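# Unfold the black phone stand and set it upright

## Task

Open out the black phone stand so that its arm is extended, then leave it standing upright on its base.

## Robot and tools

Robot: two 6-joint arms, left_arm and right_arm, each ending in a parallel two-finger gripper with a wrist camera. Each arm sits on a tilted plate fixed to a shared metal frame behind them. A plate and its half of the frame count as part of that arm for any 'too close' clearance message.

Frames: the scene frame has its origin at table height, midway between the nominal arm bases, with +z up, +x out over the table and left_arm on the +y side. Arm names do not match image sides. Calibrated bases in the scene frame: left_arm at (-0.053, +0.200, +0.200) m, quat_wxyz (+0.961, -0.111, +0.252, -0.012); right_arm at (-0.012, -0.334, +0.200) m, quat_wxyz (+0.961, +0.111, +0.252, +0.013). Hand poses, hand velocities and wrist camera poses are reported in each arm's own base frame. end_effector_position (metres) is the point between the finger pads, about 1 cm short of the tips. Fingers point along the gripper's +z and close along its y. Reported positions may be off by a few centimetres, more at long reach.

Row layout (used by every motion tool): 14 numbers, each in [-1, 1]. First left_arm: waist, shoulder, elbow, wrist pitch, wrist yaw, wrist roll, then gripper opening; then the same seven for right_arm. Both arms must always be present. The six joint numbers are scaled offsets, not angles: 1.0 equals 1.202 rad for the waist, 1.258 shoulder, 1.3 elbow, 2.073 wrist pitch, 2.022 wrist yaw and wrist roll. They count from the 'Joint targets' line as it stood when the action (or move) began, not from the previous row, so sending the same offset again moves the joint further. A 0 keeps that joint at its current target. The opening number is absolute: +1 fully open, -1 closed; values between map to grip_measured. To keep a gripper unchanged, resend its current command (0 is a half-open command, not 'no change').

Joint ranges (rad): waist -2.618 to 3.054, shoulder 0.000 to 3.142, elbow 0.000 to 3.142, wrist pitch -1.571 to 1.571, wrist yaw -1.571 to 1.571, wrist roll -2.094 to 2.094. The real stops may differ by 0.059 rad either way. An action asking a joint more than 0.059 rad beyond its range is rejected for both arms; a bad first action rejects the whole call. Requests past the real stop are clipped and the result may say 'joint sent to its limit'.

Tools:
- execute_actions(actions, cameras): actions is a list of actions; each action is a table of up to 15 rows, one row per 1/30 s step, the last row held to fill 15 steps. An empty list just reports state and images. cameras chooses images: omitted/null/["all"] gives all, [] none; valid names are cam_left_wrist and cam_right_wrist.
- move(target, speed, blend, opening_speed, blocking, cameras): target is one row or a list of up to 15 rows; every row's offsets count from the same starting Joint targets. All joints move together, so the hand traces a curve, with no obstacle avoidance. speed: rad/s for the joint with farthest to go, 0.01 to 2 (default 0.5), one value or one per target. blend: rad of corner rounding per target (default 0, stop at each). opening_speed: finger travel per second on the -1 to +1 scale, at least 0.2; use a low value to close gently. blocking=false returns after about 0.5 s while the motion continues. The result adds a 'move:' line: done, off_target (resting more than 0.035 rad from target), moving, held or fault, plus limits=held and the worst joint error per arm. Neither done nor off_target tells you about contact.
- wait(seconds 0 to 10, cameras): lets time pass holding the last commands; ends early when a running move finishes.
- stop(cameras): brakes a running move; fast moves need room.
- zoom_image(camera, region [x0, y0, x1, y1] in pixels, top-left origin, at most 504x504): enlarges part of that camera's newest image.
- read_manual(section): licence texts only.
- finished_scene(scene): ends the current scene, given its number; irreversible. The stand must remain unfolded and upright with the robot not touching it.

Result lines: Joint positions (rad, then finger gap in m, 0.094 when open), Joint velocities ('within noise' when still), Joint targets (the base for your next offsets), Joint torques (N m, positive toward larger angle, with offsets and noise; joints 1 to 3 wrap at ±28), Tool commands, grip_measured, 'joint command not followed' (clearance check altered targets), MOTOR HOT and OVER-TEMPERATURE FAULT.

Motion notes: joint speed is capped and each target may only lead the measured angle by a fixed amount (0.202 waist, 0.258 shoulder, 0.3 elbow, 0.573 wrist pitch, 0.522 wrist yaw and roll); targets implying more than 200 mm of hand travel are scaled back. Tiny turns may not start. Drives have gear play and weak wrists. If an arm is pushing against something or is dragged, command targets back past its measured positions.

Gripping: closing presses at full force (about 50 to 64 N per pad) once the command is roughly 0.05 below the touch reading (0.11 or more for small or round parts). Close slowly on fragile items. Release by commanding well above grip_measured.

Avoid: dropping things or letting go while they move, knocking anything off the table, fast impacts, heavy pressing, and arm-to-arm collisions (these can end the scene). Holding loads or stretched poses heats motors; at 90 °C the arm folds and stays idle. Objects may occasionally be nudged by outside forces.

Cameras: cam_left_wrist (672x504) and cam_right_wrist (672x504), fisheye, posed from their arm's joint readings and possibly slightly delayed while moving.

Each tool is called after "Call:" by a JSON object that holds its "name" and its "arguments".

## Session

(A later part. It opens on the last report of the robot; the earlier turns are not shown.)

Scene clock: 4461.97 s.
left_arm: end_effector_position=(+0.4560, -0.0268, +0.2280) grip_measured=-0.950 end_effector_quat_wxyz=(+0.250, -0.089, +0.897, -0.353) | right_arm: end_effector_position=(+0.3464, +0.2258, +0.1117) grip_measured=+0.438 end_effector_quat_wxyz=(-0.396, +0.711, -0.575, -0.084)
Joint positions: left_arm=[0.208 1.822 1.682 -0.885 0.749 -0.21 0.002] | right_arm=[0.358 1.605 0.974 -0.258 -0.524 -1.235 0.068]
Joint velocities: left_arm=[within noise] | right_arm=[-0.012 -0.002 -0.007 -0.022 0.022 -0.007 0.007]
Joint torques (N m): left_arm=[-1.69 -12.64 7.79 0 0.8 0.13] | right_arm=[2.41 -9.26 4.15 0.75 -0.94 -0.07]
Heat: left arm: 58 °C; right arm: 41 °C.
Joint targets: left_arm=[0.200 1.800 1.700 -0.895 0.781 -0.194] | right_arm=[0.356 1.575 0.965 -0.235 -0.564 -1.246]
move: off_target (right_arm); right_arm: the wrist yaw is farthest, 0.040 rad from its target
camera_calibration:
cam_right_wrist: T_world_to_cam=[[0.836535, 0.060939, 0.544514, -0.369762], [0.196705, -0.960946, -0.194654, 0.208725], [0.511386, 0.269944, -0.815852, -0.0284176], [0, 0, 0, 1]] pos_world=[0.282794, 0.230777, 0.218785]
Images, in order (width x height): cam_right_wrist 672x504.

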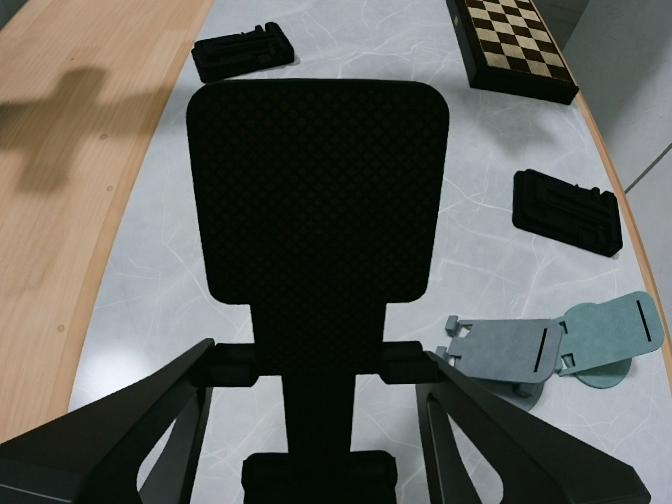

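Call:
{"name": "move", "arguments": {"target": [0,0,0,0,0,0,-0.95,0,0,0,0,0,0,0.438], "opening_speed": 0.2, "cameras": ["cam_right_wrist"]}}

Scene clock: 4464.73 s.
left_arm: end_effector_position=(+0.4560, -0.0268, +0.2280) grip_measured=-0.950 end_effector_quat_wxyz=(+0.250, -0.089, +0.897, -0.353) | right_arm: end_effector_position=(+0.3464, +0.2258, +0.1117) grip_measured=+0.439 end_effector_quat_wxyz=(-0.396, +0.711, -0.575, -0.084)
Joint positions: left_arm=[0.208 1.822 1.682 -0.885 0.749 -0.21 0.002] | right_arm=[0.358 1.605 0.974 -0.258 -0.524 -1.235 0.068]
Joint velocities: within noise
Joint torques (N m): left_arm=[-1.68 -12.64 7.79 -0.01 0.8 0.13] | right_arm=[2.41 -9.26 4.16 0.75 -0.94 -0.08]
Heat: left arm: 58 °C; right arm: 41 °C.
Joint targets: left_arm=[0.200 1.800 1.700 -0.895 0.781 -0.194] | right_arm=[0.356 1.575 0.965 -0.235 -0.564 -1.246]
move: off_target (right_arm); right_arm: the wrist yaw is farthest, 0.040 rad from its target
camera_calibration:
cam_right_wrist: T_world_to_cam=[[0.836535, 0.060939, 0.544514, -0.369762], [0.196705, -0.960946, -0.194654, 0.208725], [0.511386, 0.269944, -0.815852, -0.0284176], [0, 0, 0, 1]] pos_world=[0.282794, 0.230777, 0.218785]
Images, in order (width x height): cam_right_wrist 672x504.

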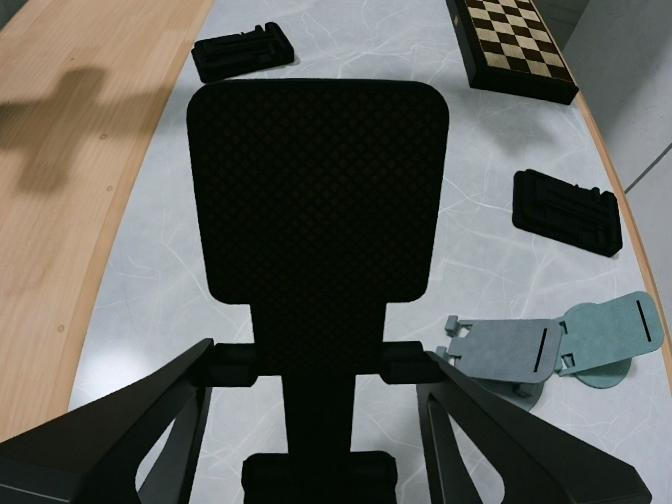

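Call:
{"name": "move", "arguments": {"target": [0,0,0,0,0,0,-0.95,0,0,0,0,0,0,0.442], "opening_speed": 0.2, "cameras": ["cam_right_wrist"]}}

Scene clock: 4469.37 s.
left_arm: end_effector_position=(+0.4560, -0.0268, +0.2280) grip_measured=-0.950 end_effector_quat_wxyz=(+0.250, -0.089, +0.897, -0.353) | right_arm: end_effector_position=(+0.3464, +0.2258, +0.1117) grip_measured=+0.449 end_effector_quat_wxyz=(-0.396, +0.711, -0.575, -0.084)
Joint positions: left_arm=[0.208 1.822 1.682 -0.885 0.749 -0.21 0.002] | right_arm=[0.358 1.605 0.974 -0.258 -0.524 -1.235 0.068]
Joint velocities: within noise
Joint torques (N m): left_arm=[-1.69 -12.64 7.79 0 0.8 0.13] | right_arm=[2.41 -9.26 4.16 0.75 -0.94 -0.08]
Heat: left arm: 58 °C; right arm: 41 °C.
Joint targets: left_arm=[0.200 1.800 1.700 -0.895 0.781 -0.194] | right_arm=[0.356 1.575 0.965 -0.235 -0.564 -1.246]
move: off_target (right_arm); right_arm: the wrist yaw is farthest, 0.040 rad from its target
camera_calibration:
cam_right_wrist: T_world_to_cam=[[0.836535, 0.060939, 0.544514, -0.369762], [0.196705, -0.960946, -0.194654, 0.208725], [0.511386, 0.269944, -0.815852, -0.0284176], [0, 0, 0, 1]] pos_world=[0.282794, 0.230777, 0.218785]
Images, in order (width x height): cam_right_wrist 672x504.

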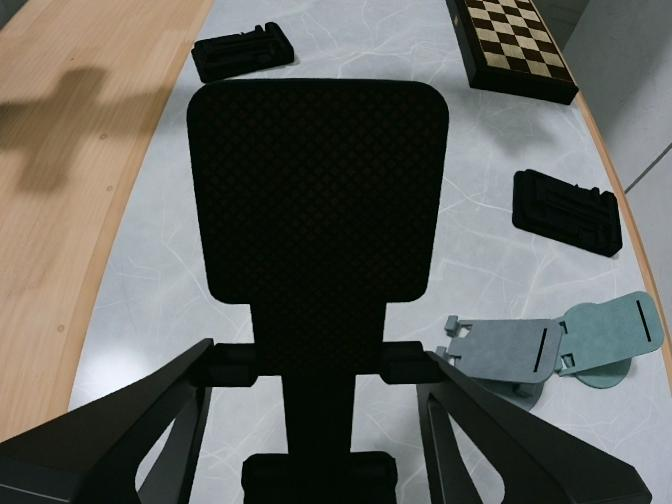

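Call:
{"name": "move", "arguments": {"target": [[0,0,0,0,0,0,-0.95,0,0,0,0,0,0,0.3],[0,0,0,0,0,0,-0.95,-0.167,0.258,-0.062,0.251,-0.349,0.010,0.3]], "speed": 0.3}}

Scene clock: 4510.90 s.
left_arm: end_effector_position=(+0.4559, -0.0271, +0.2281) grip_measured=-0.950 end_effector_quat_wxyz=(+0.250, -0.089, +0.897, -0.353) | right_arm: end_effector_position=(+0.3512, +0.2263, +0.1111) grip_measured=+0.427 end_effector_quat_wxyz=(-0.556, +0.659, -0.422, -0.279)
Joint positions: left_arm=[0.208 1.822 1.682 -0.885 0.751 -0.21 0.002] | right_arm=[0.157 1.88 0.889 0.262 -1.225 -1.235 0.067]
Joint velocities: within noise
Joint torques (N m): left_arm=[-1.69 -12.64 7.77 0 0.8 0.13] | right_arm=[2.3 -6.37 2.47 0.79 -1.11 0.06]
Heat: left arm: 59 °C; right arm: 41 °C.
Joint targets: left_arm=[0.200 1.800 1.700 -0.895 0.781 -0.194] | right_arm=[0.155 1.900 0.885 0.285 -1.270 -1.226]
move: off_target (right_arm); right_arm: the wrist yaw is farthest, 0.045 rad from its target
camera_calibration:
cam_left_wrist: T_world_to_cam=[[0.0182454, -0.676927, 0.735824, -0.201832], [-0.992726, -0.0998623, -0.0672537, 0.507409], [0.119007, -0.729245, -0.673825, 0.199042], [0, 0, 0, 1]] pos_world=[0.483713, 0.0591952, 0.316757]
cam_right_wrist: T_world_to_cam=[[0.815782, 0.00109189, 0.578359, -0.356367], [0.443325, -0.643399, -0.6241, 0.0974001], [0.371434, 0.76553, -0.525357, -0.126815], [0, 0, 0, 1]] pos_world=[0.294641, 0.160137, 0.200272]

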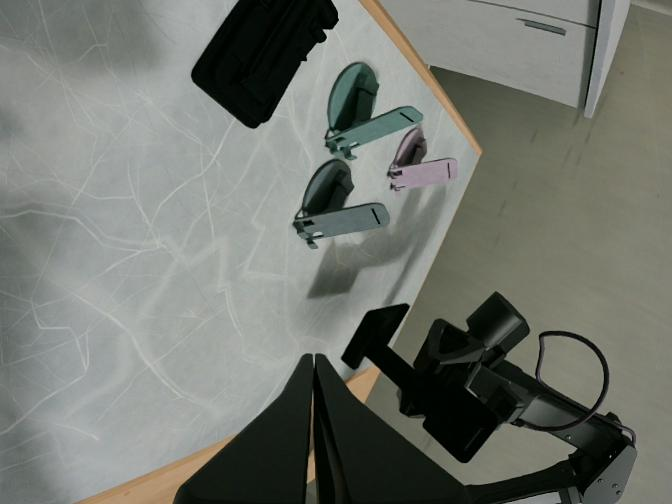

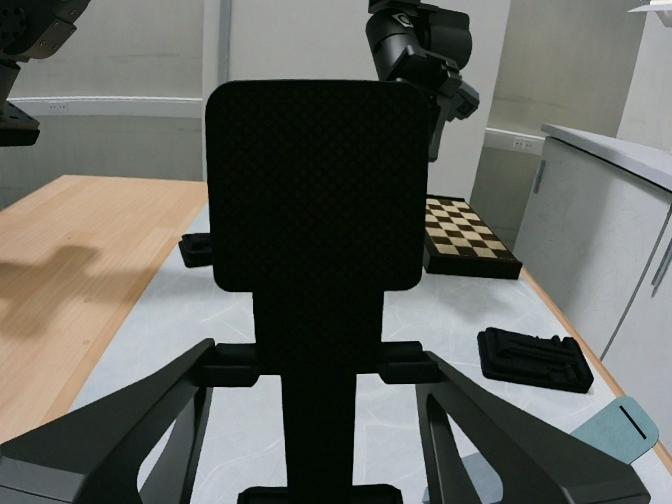

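Call:
{"name": "move", "arguments": {"target": [-0.295,0.159,-0.4615,0.475,0.190,0.746,0.28,0,0,0,0,0,0,-0.5], "speed": 0.6}}

Scene clock: 4546.47 s.
left_arm: end_effector_position=(+0.4030, -0.2191, +0.1066) grip_measured=+0.278 end_effector_quat_wxyz=(+0.537, +0.669, +0.455, -0.239) | right_arm: end_effector_position=(+0.3511, +0.2264, +0.1114) grip_measured=+0.427 end_effector_quat_wxyz=(-0.557, +0.659, -0.421, -0.279)
Joint positions: left_arm=[-0.142 1.977 1.103 0.074 1.127 1.302 0.06] | right_arm=[0.157 1.88 0.889 0.263 -1.227 -1.235 0.067]
Joint velocities: within noise
Joint torques (N m): left_arm=[-3.89 -7.54 3.4 0.55 1 0.07] | right_arm=[2.3 -6.35 2.47 0.79 -1.1 0.06]
Heat: left arm: 58 °C; right arm: 38 °C.
Joint targets: left_arm=[-0.155 2.000 1.100 0.090 1.165 1.314] | right_arm=[0.155 1.900 0.885 0.285 -1.270 -1.226]
move: off_target (left_arm, right_arm); left_arm: the wrist yaw is farthest, 0.039 rad from its target; right_arm: the wrist yaw is farthest, 0.043 rad from its target
camera_calibration:
cam_left_wrist: T_world_to_cam=[[-0.90482, 0.0316574, -0.424617, 0.409506], [0.32237, 0.702422, -0.634572, 0.133811], [0.278171, -0.711057, -0.64577, -0.0797214], [0, 0, 0, 1]] pos_world=[0.349568, -0.163642, 0.207314]
cam_right_wrist: T_world_to_cam=[[0.814995, 0.00130319, 0.579466, -0.356389], [0.444907, -0.642112, -0.6243, 0.0968604], [0.371268, 0.76661, -0.523898, -0.127031], [0, 0, 0, 1]] pos_world=[0.294524, 0.160043, 0.200434]

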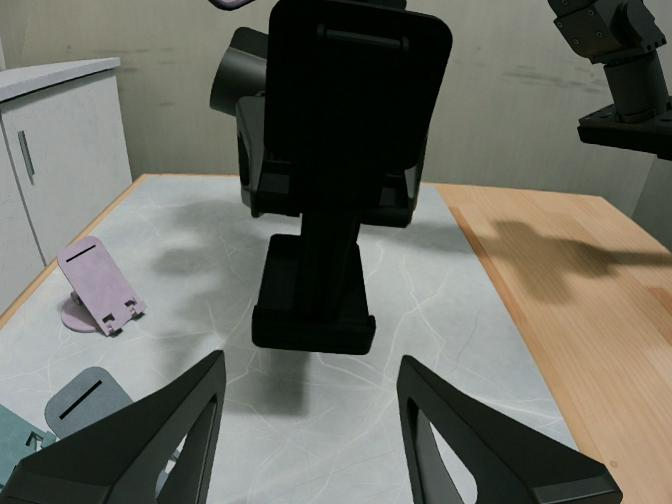

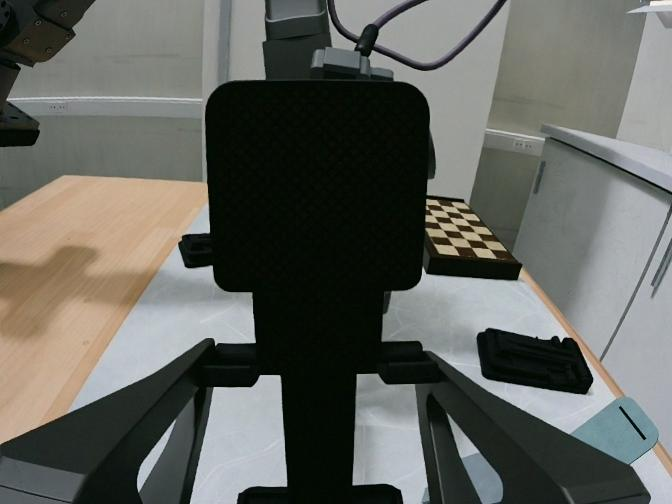

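Call:
{"name": "zoom_image", "arguments": {"camera": "cam_left_wrist", "region": [200, 0, 480, 370]}}

Scaled by 1.362 from the camera's 672x504 image, which has a finer 960x720 frame.

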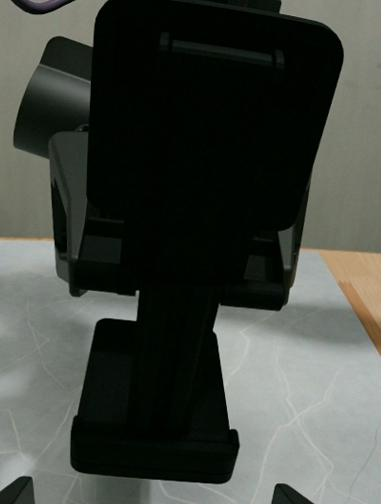

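Call:
{"name": "move", "arguments": {"target": [-0.079,0.062,0.029,0.075,-0.047,-0.018,0.28,0,0,0,0,0,0,-0.5], "speed": 0.2, "cameras": ["cam_left_wrist"]}}

Scene clock: 4591.37 s.
left_arm: end_effector_position=(+0.4066, -0.2567, +0.0910) grip_measured=+0.278 end_effector_quat_wxyz=(+0.545, +0.694, +0.417, -0.219) | right_arm: end_effector_position=(+0.3511, +0.2264, +0.1114) grip_measured=+0.427 end_effector_quat_wxyz=(-0.557, +0.659, -0.421, -0.279)
Joint positions: left_arm=[-0.234 2.052 1.12 0.227 1.071 1.289 0.06] | right_arm=[0.157 1.88 0.889 0.263 -1.227 -1.235 0.067]
Joint velocities: within noise
Joint torques (N m): left_arm=[-4.59 -7.43 5.23 0.68 0.53 -0.1] | right_arm=[2.29 -6.37 2.47 0.78 -1.1 0.06]
Heat: left arm: 50 °C; right arm: 37 °C.
Joint targets: left_arm=[-0.250 2.078 1.138 0.246 1.070 1.278] | right_arm=[0.155 1.900 0.885 0.285 -1.270 -1.226]
move: off_target (right_arm); right_arm: the wrist yaw is farthest, 0.043 rad from its target
camera_calibration:
cam_left_wrist: T_world_to_cam=[[-0.861602, 0.0814282, -0.501011, 0.409519], [0.409148, 0.695574, -0.590572, 0.108099], [0.300401, -0.713825, -0.632624, -0.128465], [0, 0, 0, 1]] pos_world=[0.347205, -0.200239, 0.187744]
Images, in order (width x height): cam_left_wrist 672x504.

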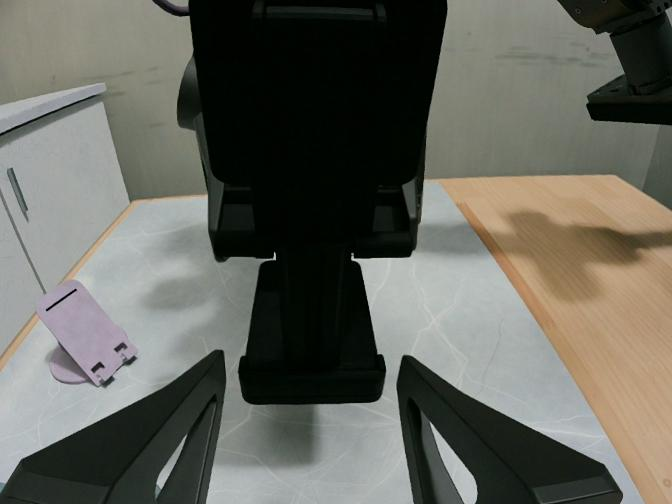

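Call:
{"name": "move", "arguments": {"target": [-0.0715,0.053,0.039,0.0505,-0.034,-0.051,0.28,0,0,0,0,0,0,-0.5], "speed": 0.15}}

Scene clock: 4608.37 s.
left_arm: end_effector_position=(+0.4130, -0.2941, +0.0843) grip_measured=+0.278 end_effector_quat_wxyz=(+0.545, +0.694, +0.417, -0.219) | right_arm: end_effector_position=(+0.3511, +0.2264, +0.1114) grip_measured=+0.427 end_effector_quat_wxyz=(-0.557, +0.659, -0.421, -0.279)
Joint positions: left_arm=[-0.32 2.118 1.171 0.33 1.004 1.186 0.06] | right_arm=[0.157 1.88 0.889 0.263 -1.227 -1.235 0.067]
Joint velocities: within noise
Joint torques (N m): left_arm=[-5.2 -7.61 5.45 0.84 0.49 -0.1] | right_arm=[2.29 -6.37 2.47 0.79 -1.1 0.06]
Heat: left arm: 51 °C; right arm: 37 °C.
Joint targets: left_arm=[-0.336 2.145 1.188 0.350 1.001 1.175] | right_arm=[0.155 1.900 0.885 0.285 -1.270 -1.226]
move: off_target (right_arm); right_arm: the wrist yaw is farthest, 0.043 rad from its target
camera_calibration:
cam_left_wrist: T_world_to_cam=[[-0.862085, 0.0821793, -0.500056, 0.41502], [0.408951, 0.695573, -0.59071, 0.127593], [0.299281, -0.71374, -0.63325, -0.160831], [0, 0, 0, 1]] pos_world=[0.353737, -0.237648, 0.181058]
cam_right_wrist: T_world_to_cam=[[0.814995, 0.00130319, 0.579466, -0.356389], [0.444907, -0.642112, -0.6243, 0.0968604], [0.371268, 0.76661, -0.523898, -0.127031], [0, 0, 0, 1]] pos_world=[0.294524, 0.160043, 0.200434]

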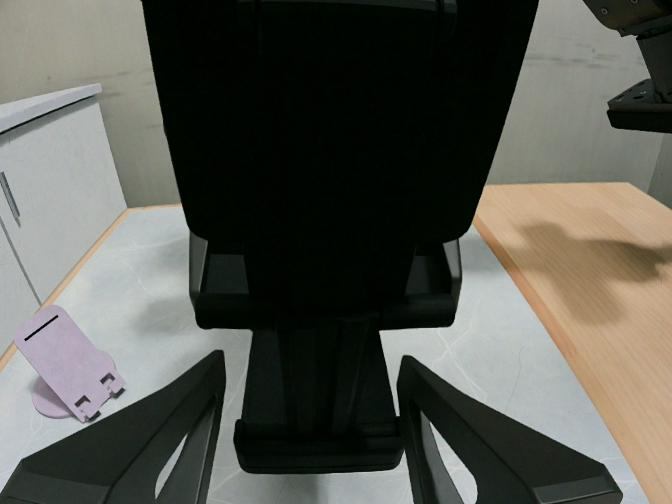

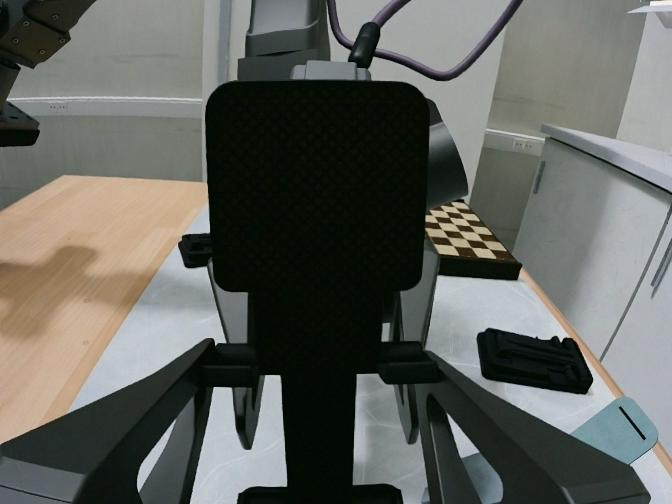

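Call:
{"name": "move", "arguments": {"target": [-0.003,-0.011,-0.024,0.006,0,0,0.28,0,0,0,0,0,0,-0.5], "speed": 0.1, "cameras": ["cam_left_wrist"]}}

Scene clock: 4616.23 s.
left_arm: end_effector_position=(+0.4121, -0.2936, +0.0828) grip_measured=+0.278 end_effector_quat_wxyz=(+0.546, +0.694, +0.417, -0.218) | right_arm: end_effector_position=(+0.3511, +0.2264, +0.1114) grip_measured=+0.427 end_effector_quat_wxyz=(-0.557, +0.659, -0.421, -0.279)
Joint positions: left_arm=[-0.32 2.118 1.162 0.342 1.002 1.186 0.06] | right_arm=[0.157 1.88 0.889 0.263 -1.227 -1.235 0.067]
Joint velocities: within noise
Joint torques (N m): left_arm=[-5.55 -8.59 3.26 0.83 0.5 -0.09] | right_arm=[2.29 -6.37 2.47 0.78 -1.1 0.06]
Heat: left arm: 51 °C; right arm: 36 °C.
Joint targets: left_arm=[-0.339 2.131 1.157 0.363 1.001 1.175] | right_arm=[0.155 1.900 0.885 0.285 -1.270 -1.226]
move: off_target (right_arm); right_arm: the wrist yaw is farthest, 0.043 rad from its target
camera_calibration:
cam_left_wrist: T_world_to_cam=[[-0.860587, 0.0810383, -0.502815, 0.412715], [0.409962, 0.696012, -0.58949, 0.126392], [0.302194, -0.713442, -0.632202, -0.162354], [0, 0, 0, 1]] pos_world=[0.352424, -0.237247, 0.179386]
Images, in order (width x height): cam_left_wrist 672x504.

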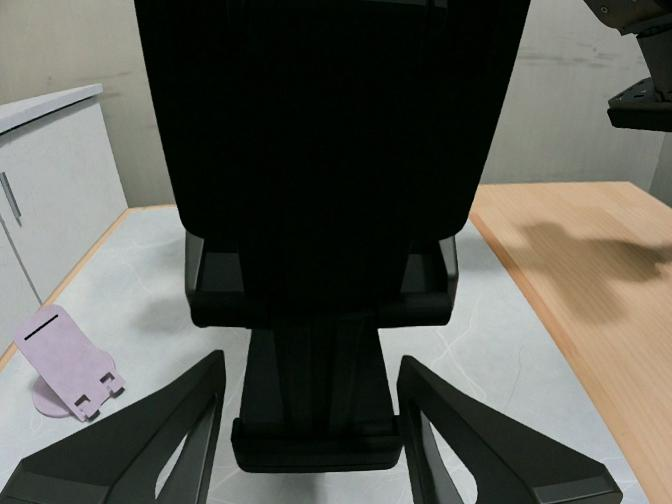

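Call:
{"name": "move", "arguments": {"target": [-0.006,-0.012,-0.020,0.009,0,0,0.28,0,0,0,0,0,0,-0.5], "speed": 0.1, "cameras": ["cam_left_wrist"]}}

Scene clock: 4620.73 s.
left_arm: end_effector_position=(+0.4055, -0.2953, +0.0775) grip_measured=+0.278 end_effector_quat_wxyz=(+0.543, +0.695, +0.416, -0.221) | right_arm: end_effector_position=(+0.3511, +0.2264, +0.1114) grip_measured=+0.427 end_effector_quat_wxyz=(-0.557, +0.659, -0.421, -0.279)
Joint positions: left_arm=[-0.327 2.118 1.137 0.362 1.002 1.184 0.06] | right_arm=[0.157 1.88 0.889 0.263 -1.227 -1.235 0.067]
Joint velocities: within noise
Joint torques (N m): left_arm=[-5.48 -9.57 3.14 0.83 0.51 -0.09] | right_arm=[2.3 -6.37 2.47 0.78 -1.1 0.06]
Heat: left arm: 51 °C; right arm: 36 °C.
Joint targets: left_arm=[-0.347 2.116 1.131 0.381 1.001 1.175] | right_arm=[0.155 1.900 0.885 0.285 -1.270 -1.226]
move: off_target (right_arm); right_arm: the wrist yaw is farthest, 0.043 rad from its target
camera_calibration:
cam_left_wrist: T_world_to_cam=[[-0.862883, 0.0878546, -0.49771, 0.407095], [0.411535, 0.693787, -0.591015, 0.125995], [0.293381, -0.714801, -0.634812, -0.161508], [0, 0, 0, 1]] pos_world=[0.346808, -0.238625, 0.174553]
Images, in order (width x height): cam_left_wrist 672x504.

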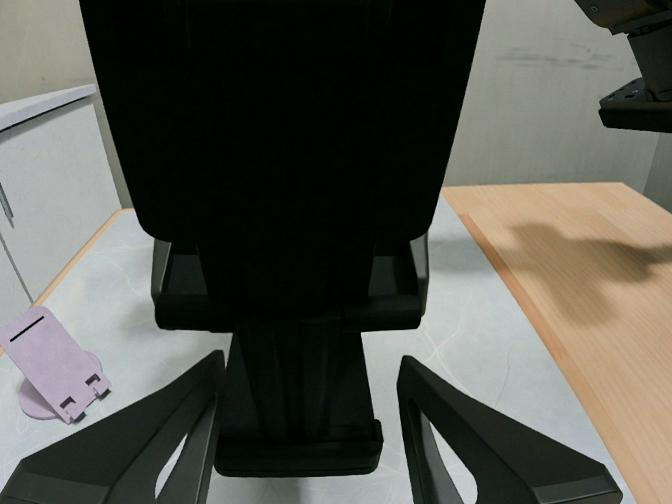

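Call:
{"name": "move", "arguments": {"target": [0.004,0.012,0.016,-0.007,0,0,0.28,0,0,0,0,0,0,-0.5], "speed": 0.1, "cameras": ["cam_left_wrist"]}}

Scene clock: 4625.73 s.
left_arm: end_effector_position=(+0.4055, -0.2953, +0.0775) grip_measured=+0.278 end_effector_quat_wxyz=(+0.543, +0.695, +0.416, -0.221) | right_arm: end_effector_position=(+0.3511, +0.2264, +0.1114) grip_measured=+0.427 end_effector_quat_wxyz=(-0.557, +0.659, -0.421, -0.279)
Joint positions: left_arm=[-0.327 2.118 1.137 0.362 1.002 1.184 0.06] | right_arm=[0.157 1.88 0.889 0.263 -1.227 -1.235 0.067]
Joint velocities: within noise
Joint torques (N m): left_arm=[-5.03 -8.47 5.05 0.69 0.51 -0.09] | right_arm=[2.29 -6.37 2.47 0.79 -1.1 0.06]
Heat: left arm: 51 °C; right arm: 36 °C.
Joint targets: left_arm=[-0.342 2.131 1.152 0.367 1.001 1.175] | right_arm=[0.155 1.900 0.885 0.285 -1.270 -1.226]
move: off_target (right_arm); right_arm: the wrist yaw is farthest, 0.043 rad from its target
camera_calibration:
cam_left_wrist: T_world_to_cam=[[-0.862883, 0.0878546, -0.49771, 0.407095], [0.411535, 0.693787, -0.591015, 0.125995], [0.293381, -0.714801, -0.634812, -0.161508], [0, 0, 0, 1]] pos_world=[0.346808, -0.238625, 0.174553]
Images, in order (width x height): cam_left_wrist 672x504.

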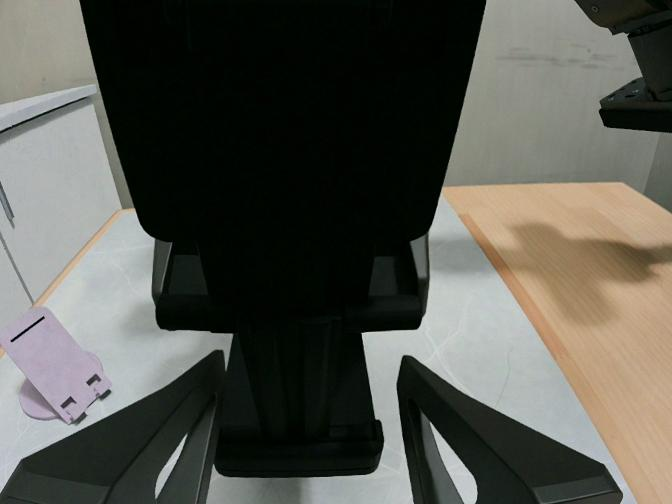

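Call:
{"name": "move", "arguments": {"target": [0.002,0.004,0.010,-0.004,0,0,0.28,0,0,0,0,0,0,-0.5], "speed": 0.1, "cameras": ["cam_left_wrist"]}}

Scene clock: 4628.83 s.
left_arm: end_effector_position=(+0.4082, -0.2962, +0.0810) grip_measured=+0.278 end_effector_quat_wxyz=(+0.546, +0.695, +0.413, -0.219) | right_arm: end_effector_position=(+0.3511, +0.2264, +0.1114) grip_measured=+0.427 end_effector_quat_wxyz=(-0.557, +0.659, -0.421, -0.279)
Joint positions: left_arm=[-0.327 2.118 1.148 0.362 1.002 1.184 0.06] | right_arm=[0.157 1.88 0.889 0.263 -1.227 -1.235 0.067]
Joint velocities: within noise
Joint torques (N m): left_arm=[-4.81 -8.16 5.27 0.62 0.51 -0.09] | right_arm=[2.3 -6.37 2.48 0.78 -1.1 0.06]
Heat: left arm: 51 °C; right arm: 36 °C.
Joint targets: left_arm=[-0.339 2.136 1.165 0.358 1.001 1.175] | right_arm=[0.155 1.900 0.885 0.285 -1.270 -1.226]
move: off_target (right_arm); right_arm: the wrist yaw is farthest, 0.043 rad from its target
camera_calibration:
cam_left_wrist: T_world_to_cam=[[-0.857776, 0.0861201, -0.506758, 0.409362], [0.417535, 0.691749, -0.589192, 0.124371], [0.299808, -0.716984, -0.629324, -0.164465], [0, 0, 0, 1]] pos_world=[0.34852, -0.239207, 0.177224]
Images, in order (width x height): cam_left_wrist 672x504.

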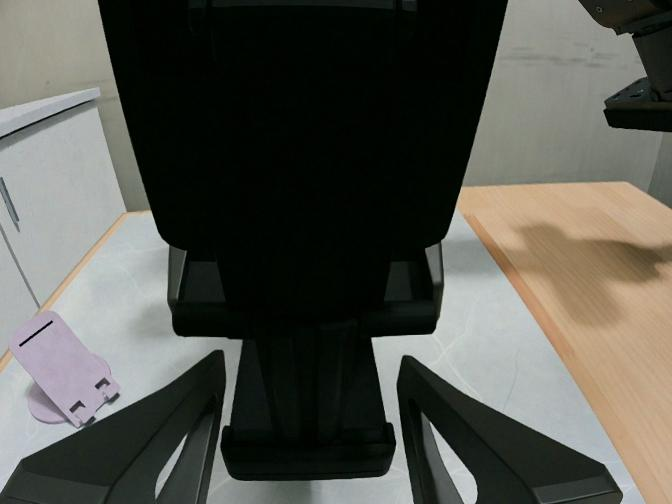

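Call:
{"name": "move", "arguments": {"target": [0,0,0,0,0,0,-0.8,0,0,0,0,0,0,-0.8], "opening_speed": 0.5}}

Scene clock: 4634.03 s.
left_arm: end_effector_position=(+0.4095, -0.2965, +0.0824) grip_measured=-0.450 end_effector_quat_wxyz=(+0.547, +0.693, +0.416, -0.220) | right_arm: end_effector_position=(+0.3509, +0.2265, +0.1110) grip_measured=+0.427 end_effector_quat_wxyz=(-0.557, +0.659, -0.421, -0.280)
Joint positions: left_arm=[-0.327 2.118 1.152 0.362 1.001 1.174 0.026] | right_arm=[0.157 1.881 0.889 0.263 -1.228 -1.235 0.067]
Joint velocities: within noise
Joint torques (N m): left_arm=[-4.81 -8.18 4.93 0.63 0.53 -0.05] | right_arm=[2.3 -6.37 2.47 0.78 -1.08 0.05]
Heat: left arm: 51 °C; right arm: 36 °C.
Joint targets: left_arm=[-0.339 2.136 1.165 0.358 1.001 1.175] | right_arm=[0.155 1.900 0.885 0.285 -1.270 -1.226]
move: off_target (right_arm); right_arm: the wrist yaw is farthest, 0.042 rad from its target
camera_calibration:
cam_left_wrist: T_world_to_cam=[[-0.86091, 0.0810704, -0.502257, 0.410672], [0.411157, 0.692306, -0.593011, 0.127909], [0.29964, -0.717035, -0.629346, -0.164183], [0, 0, 0, 1]] pos_world=[0.350157, -0.239571, 0.178786]
cam_right_wrist: T_world_to_cam=[[0.815963, 0.00179208, 0.578102, -0.356289], [0.444595, -0.641122, -0.625538, 0.0967772], [0.369513, 0.767437, -0.523929, -0.126765], [0, 0, 0, 1]] pos_world=[0.294533, 0.159969, 0.200093]

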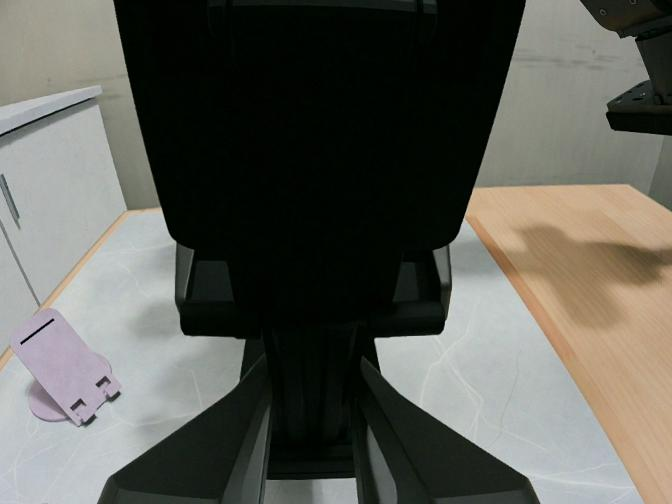

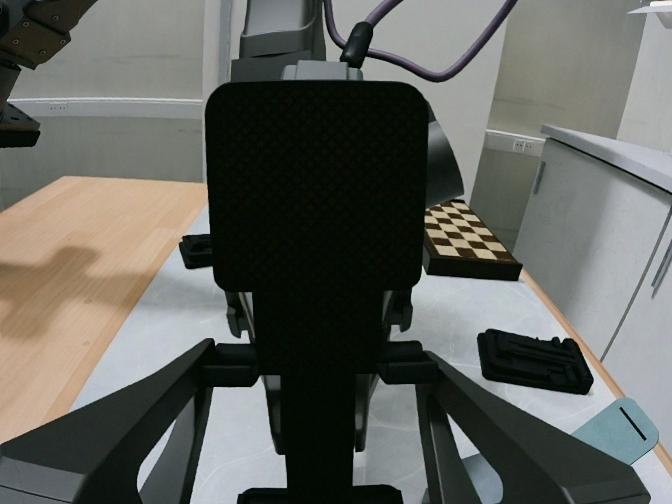

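Call:
{"name": "move", "arguments": {"target": [0,0,0,0,0,0,-0.9,-0.028,-0.012,0.007,-0.0415,-0.011,-0.033,-0.8], "speed": 0.1, "cameras": []}}

Call:
{"name": "move", "arguments": {"target": [0,0,0,0,0,0,-0.9,-0.028,-0.012,0.007,-0.0415,-0.011,-0.033,-0.8], "speed": 0.1}}

Scene clock: 4649.77 s.
left_arm: end_effector_position=(+0.4076, -0.2998, +0.0812) grip_measured=-0.450 end_effector_quat_wxyz=(+0.545, +0.696, +0.413, -0.217) | right_arm: end_effector_position=(+0.3481, +0.2213, +0.1119) grip_measured=+0.426 end_effector_quat_wxyz=(-0.560, +0.661, -0.412, -0.282)
Joint positions: left_arm=[-0.337 2.118 1.151 0.362 0.993 1.181 0.026] | right_arm=[0.14 1.88 0.889 0.231 -1.257 -1.281 0.067]
Joint velocities: within noise
Joint torques (N m): left_arm=[-4.05 -8.17 4.94 0.63 0.6 -0.04] | right_arm=[0.98 -7.41 3.15 0.25 -1 -0.09]
Heat: left arm: 51 °C; right arm: 36 °C.
Joint targets: left_arm=[-0.339 2.136 1.165 0.358 1.001 1.175] | right_arm=[0.121 1.885 0.894 0.199 -1.292 -1.293]
move: done
No camera images: "cameras" was empty.

Scene clock: 4651.10 s.
left_arm: end_effector_position=(+0.4051, -0.3047, +0.0788) grip_measured=-0.451 end_effector_quat_wxyz=(+0.542, +0.699, +0.412, -0.217) | right_arm: end_effector_position=(+0.3439, +0.2144, +0.1111) grip_measured=+0.426 end_effector_quat_wxyz=(-0.560, +0.660, -0.407, -0.290)
Joint positions: left_arm=[-0.35 2.121 1.151 0.362 0.981 1.181 0.026] | right_arm=[0.118 1.88 0.895 0.157 -1.289 -1.347 0.067]
Joint velocities: within noise
Joint torques (N m): left_arm=[-2.86 -8.42 4.96 0.64 0.74 -0.04] | right_arm=[0.06 -8.51 3.4 0.05 -0.91 -0.11]
Heat: left arm: 50 °C; right arm: 36 °C.
Joint targets: left_arm=[-0.339 2.136 1.165 0.358 1.001 1.175] | right_arm=[0.088 1.870 0.903 0.113 -1.314 -1.359]
move: off_target (right_arm); right_arm: the wrist pitch is farthest, 0.044 rad from its target
camera_calibration:
cam_left_wrist: T_world_to_cam=[[-0.856768, 0.0955429, -0.506774, 0.40877], [0.421303, 0.6964, -0.580974, 0.129446], [0.29741, -0.711265, -0.636906, -0.167729], [0, 0, 0, 1]] pos_world=[0.34557, -0.248501, 0.175531]
cam_right_wrist: T_world_to_cam=[[0.812336, 0.0144193, 0.583011, -0.352648], [0.466755, -0.615426, -0.635131, 0.0801394], [0.349642, 0.788063, -0.506663, -0.114377], [0, 0, 0, 1]] pos_world=[0.289054, 0.144541, 0.198546]

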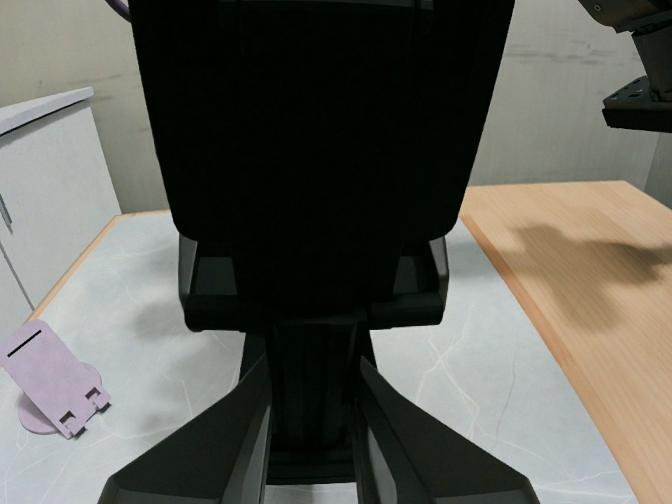

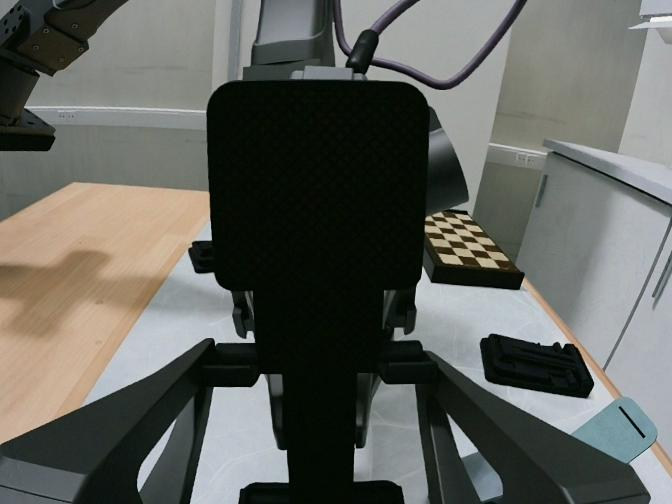

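Call:
{"name": "move", "arguments": {"target": [0.028,-0.021,-0.007,-0.029,0.013,0.024,-0.9,-0.028,-0.012,0.007,-0.0415,-0.011,-0.033,-0.8], "speed": 0.1, "cameras": []}}

Call:
{"name": "move", "arguments": {"target": [0.028,-0.021,-0.007,-0.029,0.013,0.024,-0.9,-0.028,-0.012,0.007,-0.0415,-0.011,-0.033,-0.8], "speed": 0.1}}

Scene clock: 4657.93 s.
left_arm: end_effector_position=(+0.4057, -0.2963, +0.0723) grip_measured=-0.451 end_effector_quat_wxyz=(+0.534, +0.703, +0.418, -0.214) | right_arm: end_effector_position=(+0.3425, +0.2034, +0.1091) grip_measured=+0.425 end_effector_quat_wxyz=(-0.560, +0.658, -0.410, -0.291)
Joint positions: left_arm=[-0.334 2.121 1.151 0.315 0.981 1.221 0.026] | right_arm=[0.086 1.88 0.903 0.07 -1.309 -1.424 0.067]
Joint velocities: within noise
Joint torques (N m): left_arm=[-1.4 -10.39 4 0.48 1.05 0.06] | right_arm=[-0.23 -9.66 3.4 -0.02 -0.93 -0.06]
Heat: left arm: 50 °C; right arm: 37 °C.
Joint targets: left_arm=[-0.306 2.110 1.156 0.298 1.027 1.223] | right_arm=[0.054 1.854 0.912 0.027 -1.336 -1.426]
move: off_target (left_arm, right_arm); left_arm: the wrist yaw is farthest, 0.046 rad from its target; right_arm: the wrist pitch is farthest, 0.043 rad from its target
No camera images: "cameras" was empty.

Scene clock: 4659.27 s.
left_arm: end_effector_position=(+0.4061, -0.2829, +0.0664) grip_measured=-0.453 end_effector_quat_wxyz=(+0.524, +0.703, +0.427, -0.219) | right_arm: end_effector_position=(+0.3407, +0.1922, +0.1072) grip_measured=+0.425 end_effector_quat_wxyz=(-0.557, +0.655, -0.419, -0.291)
Joint positions: left_arm=[-0.303 2.121 1.151 0.256 0.999 1.258 0.026] | right_arm=[0.054 1.874 0.908 -0.022 -1.317 -1.495 0.067]
Joint velocities: within noise
Joint torques (N m): left_arm=[-0.87 -12.49 3.07 0.4 1.16 0.12] | right_arm=[-0.55 -10.26 3.75 -0.08 -1.12 -0.03]
Heat: left arm: 50 °C; right arm: 38 °C.
Joint targets: left_arm=[-0.272 2.083 1.147 0.238 1.054 1.272] | right_arm=[0.020 1.839 0.921 -0.059 -1.358 -1.493]
move: off_target (left_arm, right_arm); left_arm: the wrist yaw is farthest, 0.054 rad from its target; right_arm: the wrist yaw is farthest, 0.041 rad from its target
camera_calibration:
cam_left_wrist: T_world_to_cam=[[-0.873432, 0.106087, -0.475249, 0.408931], [0.397525, 0.71901, -0.570086, 0.122007], [0.281231, -0.686855, -0.670179, -0.144709], [0, 0, 0, 1]] pos_world=[0.34937, -0.2305, 0.166918]
cam_right_wrist: T_world_to_cam=[[0.823266, 0.00289319, 0.567648, -0.347271], [0.444355, -0.625563, -0.641264, 0.0757261], [0.353244, 0.780169, -0.51629, -0.0964648], [0, 0, 0, 1]] pos_world=[0.286323, 0.123635, 0.195884]

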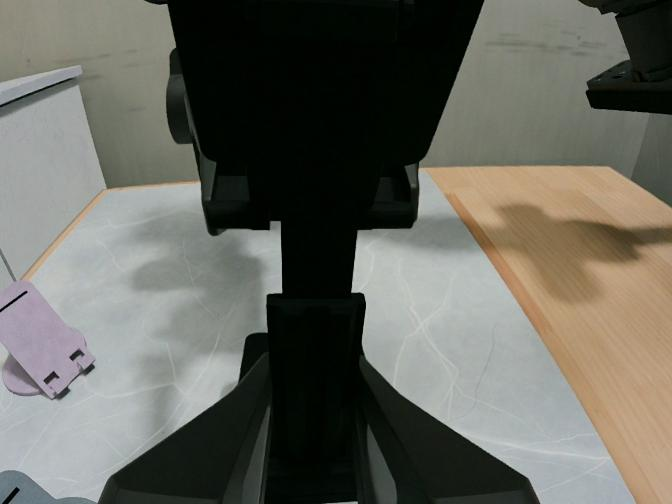

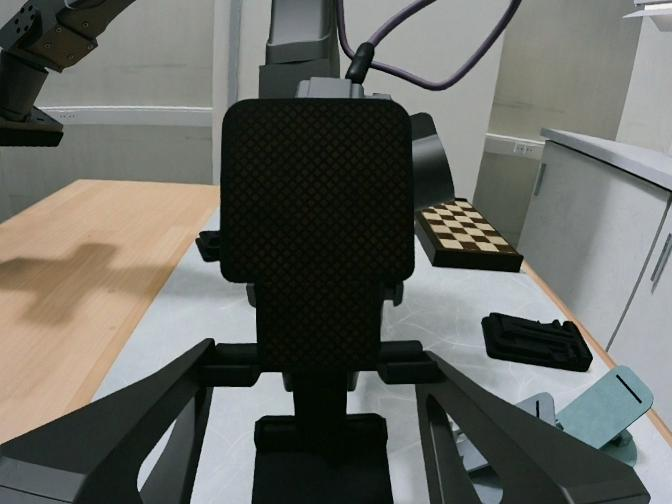

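Call:
{"name": "zoom_image", "arguments": {"camera": "cam_left_wrist", "region": [140, 0, 500, 504]}}

Call:
{"name": "zoom_image", "arguments": {"camera": "cam_right_wrist", "region": [150, 60, 500, 504]}}

Scaled by 1.000.

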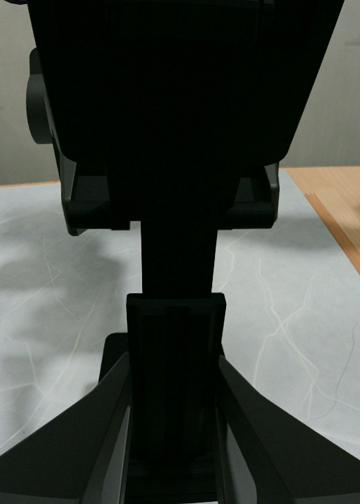

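Scaled by 1.135 from the camera's 672x504 image, which has a finer 960x720 frame.

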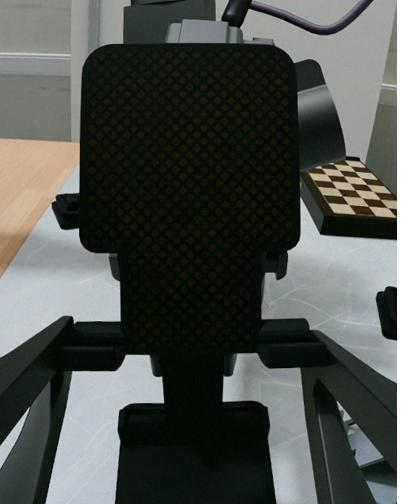

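Call:
{"name": "zoom_image", "arguments": {"camera": "cam_right_wrist", "region": [180, 260, 460, 470]}}

Scaled by 1.800 from the camera's 672x504 image, which has a finer 960x720 frame.

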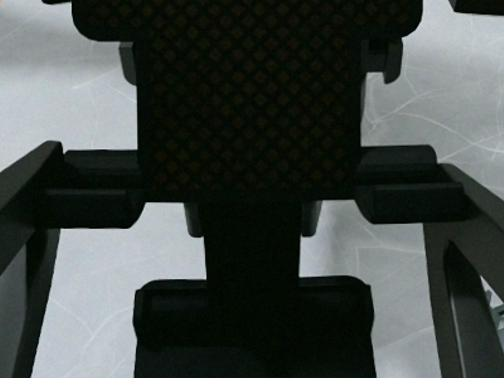

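Call:
{"name": "zoom_image", "arguments": {"camera": "cam_left_wrist", "region": [200, 120, 430, 320]}}

Call:
{"name": "zoom_image", "arguments": {"camera": "cam_left_wrist", "region": [230, 0, 410, 130]}}

Scaled by 2.191 from the camera's 672x504 image, which has a finer 960x720 frame.

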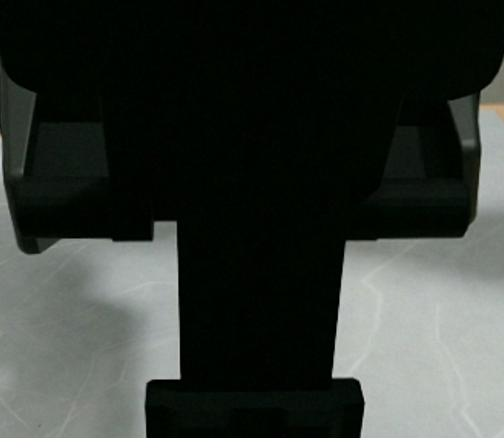

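Scaled by 2.800 from the camera's 672x504 image, which has a finer 960x720 frame.

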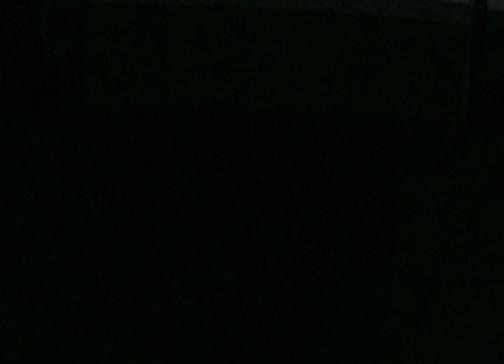

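Call:
{"name": "move", "arguments": {"target": [0,0,0,0,0,0,-0.9,0.015,-0.155,-0.015,-0.092,0.123,-0.005,-0.8], "speed": 0.15}}

Scene clock: 4786.77 s.
left_arm: end_effector_position=(+0.4050, -0.2828, +0.0686) grip_measured=-0.453 end_effector_quat_wxyz=(+0.526, +0.701, +0.425, -0.226) | right_arm: end_effector_position=(+0.3348, +0.1814, +0.1221) grip_measured=+0.425 end_effector_quat_wxyz=(-0.510, +0.681, -0.475, -0.223)
Joint positions: left_arm=[-0.3 2.121 1.152 0.256 1.016 1.253 0.026] | right_arm=[0.062 1.688 0.9 -0.226 -1.107 -1.511 0.067]
Joint velocities: within noise
Joint torques (N m): left_arm=[-1.25 -12.49 3.07 0.39 0.97 0.17] | right_arm=[0.59 -10.55 3.63 0.02 -0.65 0.04]
Heat: left arm: 52 °C; right arm: 43 °C.
Joint targets: left_arm=[-0.272 2.083 1.147 0.238 1.054 1.272] | right_arm=[0.038 1.644 0.902 -0.249 -1.110 -1.503]
move: off_target (left_arm, right_arm); left_arm: the shoulder is farthest, 0.038 rad from its target; right_arm: the shoulder is farthest, 0.044 rad from its target
camera_calibration:
cam_left_wrist: T_world_to_cam=[[-0.875444, 0.107668, -0.471175, 0.410007], [0.399805, 0.709102, -0.580801, 0.12054], [0.271578, -0.696837, -0.663825, -0.142221], [0, 0, 0, 1]] pos_world=[0.349369, -0.228724, 0.168785]
cam_right_wrist: T_world_to_cam=[[0.824374, 0.0222441, 0.565608, -0.354468], [0.373924, -0.771567, -0.514651, 0.115746], [0.424956, 0.635759, -0.644377, -0.0604218], [0, 0, 0, 1]] pos_world=[0.27461, 0.135604, 0.221124]

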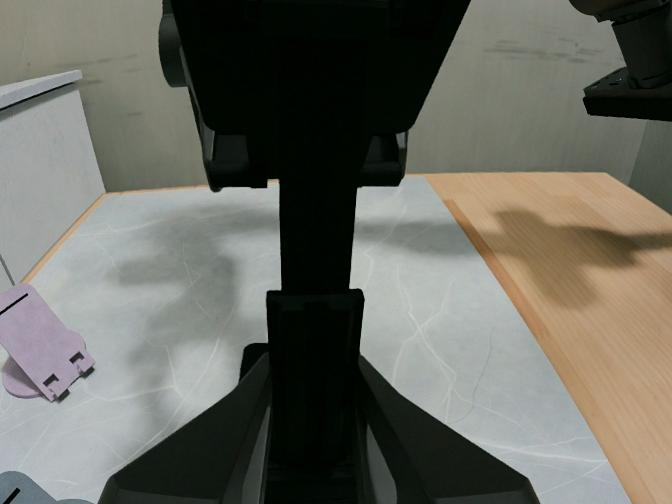

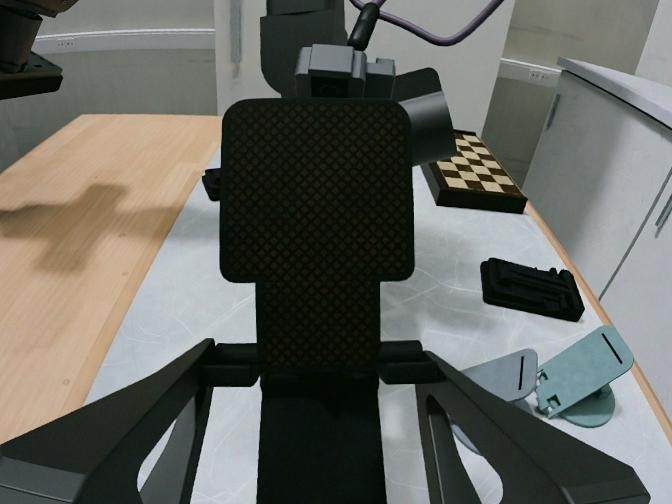

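Call:
{"name": "move", "arguments": {"target": [0,0,0,0,0,0,-0.9,0.070,-0.162,0.0115,-0.083,0.177,0.036,-0.8], "speed": 0.2}}

Scene clock: 4802.13 s.
left_arm: end_effector_position=(+0.4029, -0.2836, +0.0701) grip_measured=-0.453 end_effector_quat_wxyz=(+0.528, +0.701, +0.420, -0.232) | right_arm: end_effector_position=(+0.3266, +0.1724, +0.1358) grip_measured=+0.425 end_effector_quat_wxyz=(-0.442, +0.707, -0.539, -0.120)
Joint positions: left_arm=[-0.3 2.121 1.152 0.256 1.031 1.253 0.026] | right_arm=[0.135 1.482 0.9 -0.378 -0.783 -1.445 0.067]
Joint velocities: within noise
Joint torques (N m): left_arm=[-1.25 -12.49 3.06 0.39 0.8 0.17] | right_arm=[0.75 -9.74 6.17 -0.06 -0.2 0.11]
Heat: left arm: 52 °C; right arm: 42 °C.
Joint targets: left_arm=[-0.272 2.083 1.147 0.238 1.054 1.272] | right_arm=[0.122 1.441 0.917 -0.421 -0.752 -1.430]
move: off_target (left_arm, right_arm); left_arm: the shoulder is farthest, 0.038 rad from its target; right_arm: the wrist pitch is farthest, 0.043 rad from its target
camera_calibration:
cam_left_wrist: T_world_to_cam=[[-0.875553, 0.113331, -0.469642, 0.410512], [0.406249, 0.698822, -0.588735, 0.117906], [0.261474, -0.70626, -0.657897, -0.140235], [0, 0, 0, 1]] pos_world=[0.348193, -0.227961, 0.169949]
cam_right_wrist: T_world_to_cam=[[0.81567, 0.0509289, 0.576272, -0.358851], [0.26696, -0.916855, -0.296833, 0.149358], [0.51324, 0.395959, -0.761446, -0.013933], [0, 0, 0, 1]] pos_world=[0.259982, 0.160733, 0.240521]

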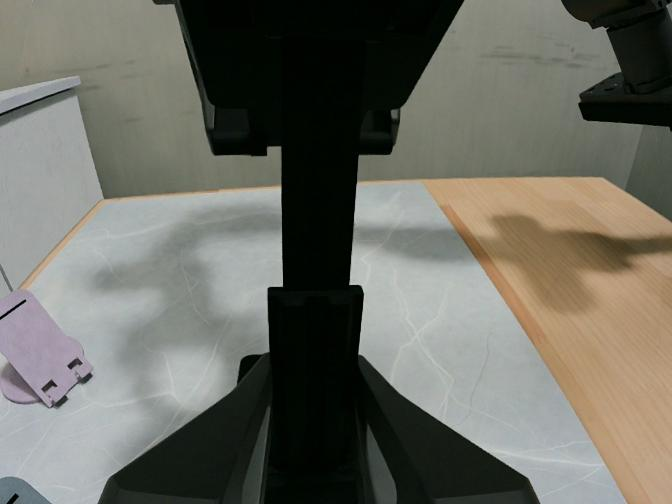

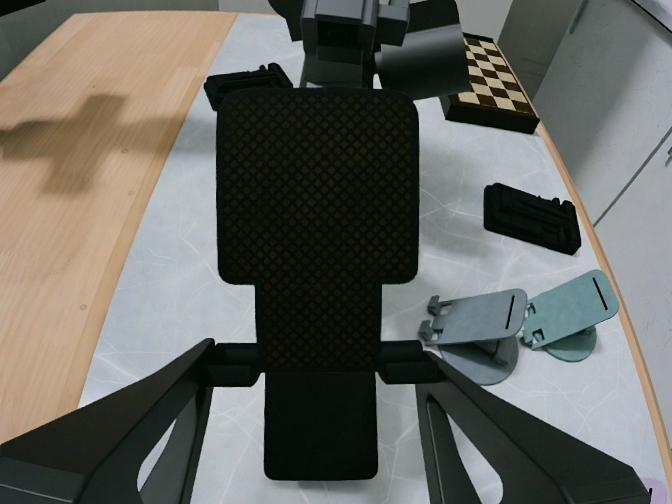

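Call:
{"name": "zoom_image", "arguments": {"camera": "cam_right_wrist", "region": [400, 250, 640, 410]}}

Scaled by 2.100 from the camera's 672x504 image, which has a finer 960x720 frame.

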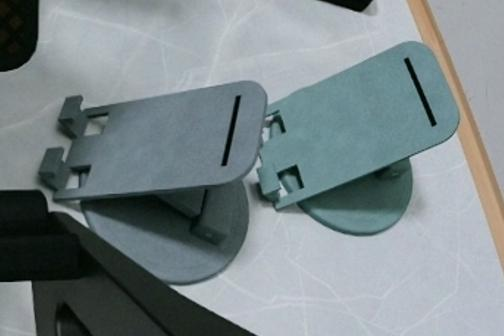

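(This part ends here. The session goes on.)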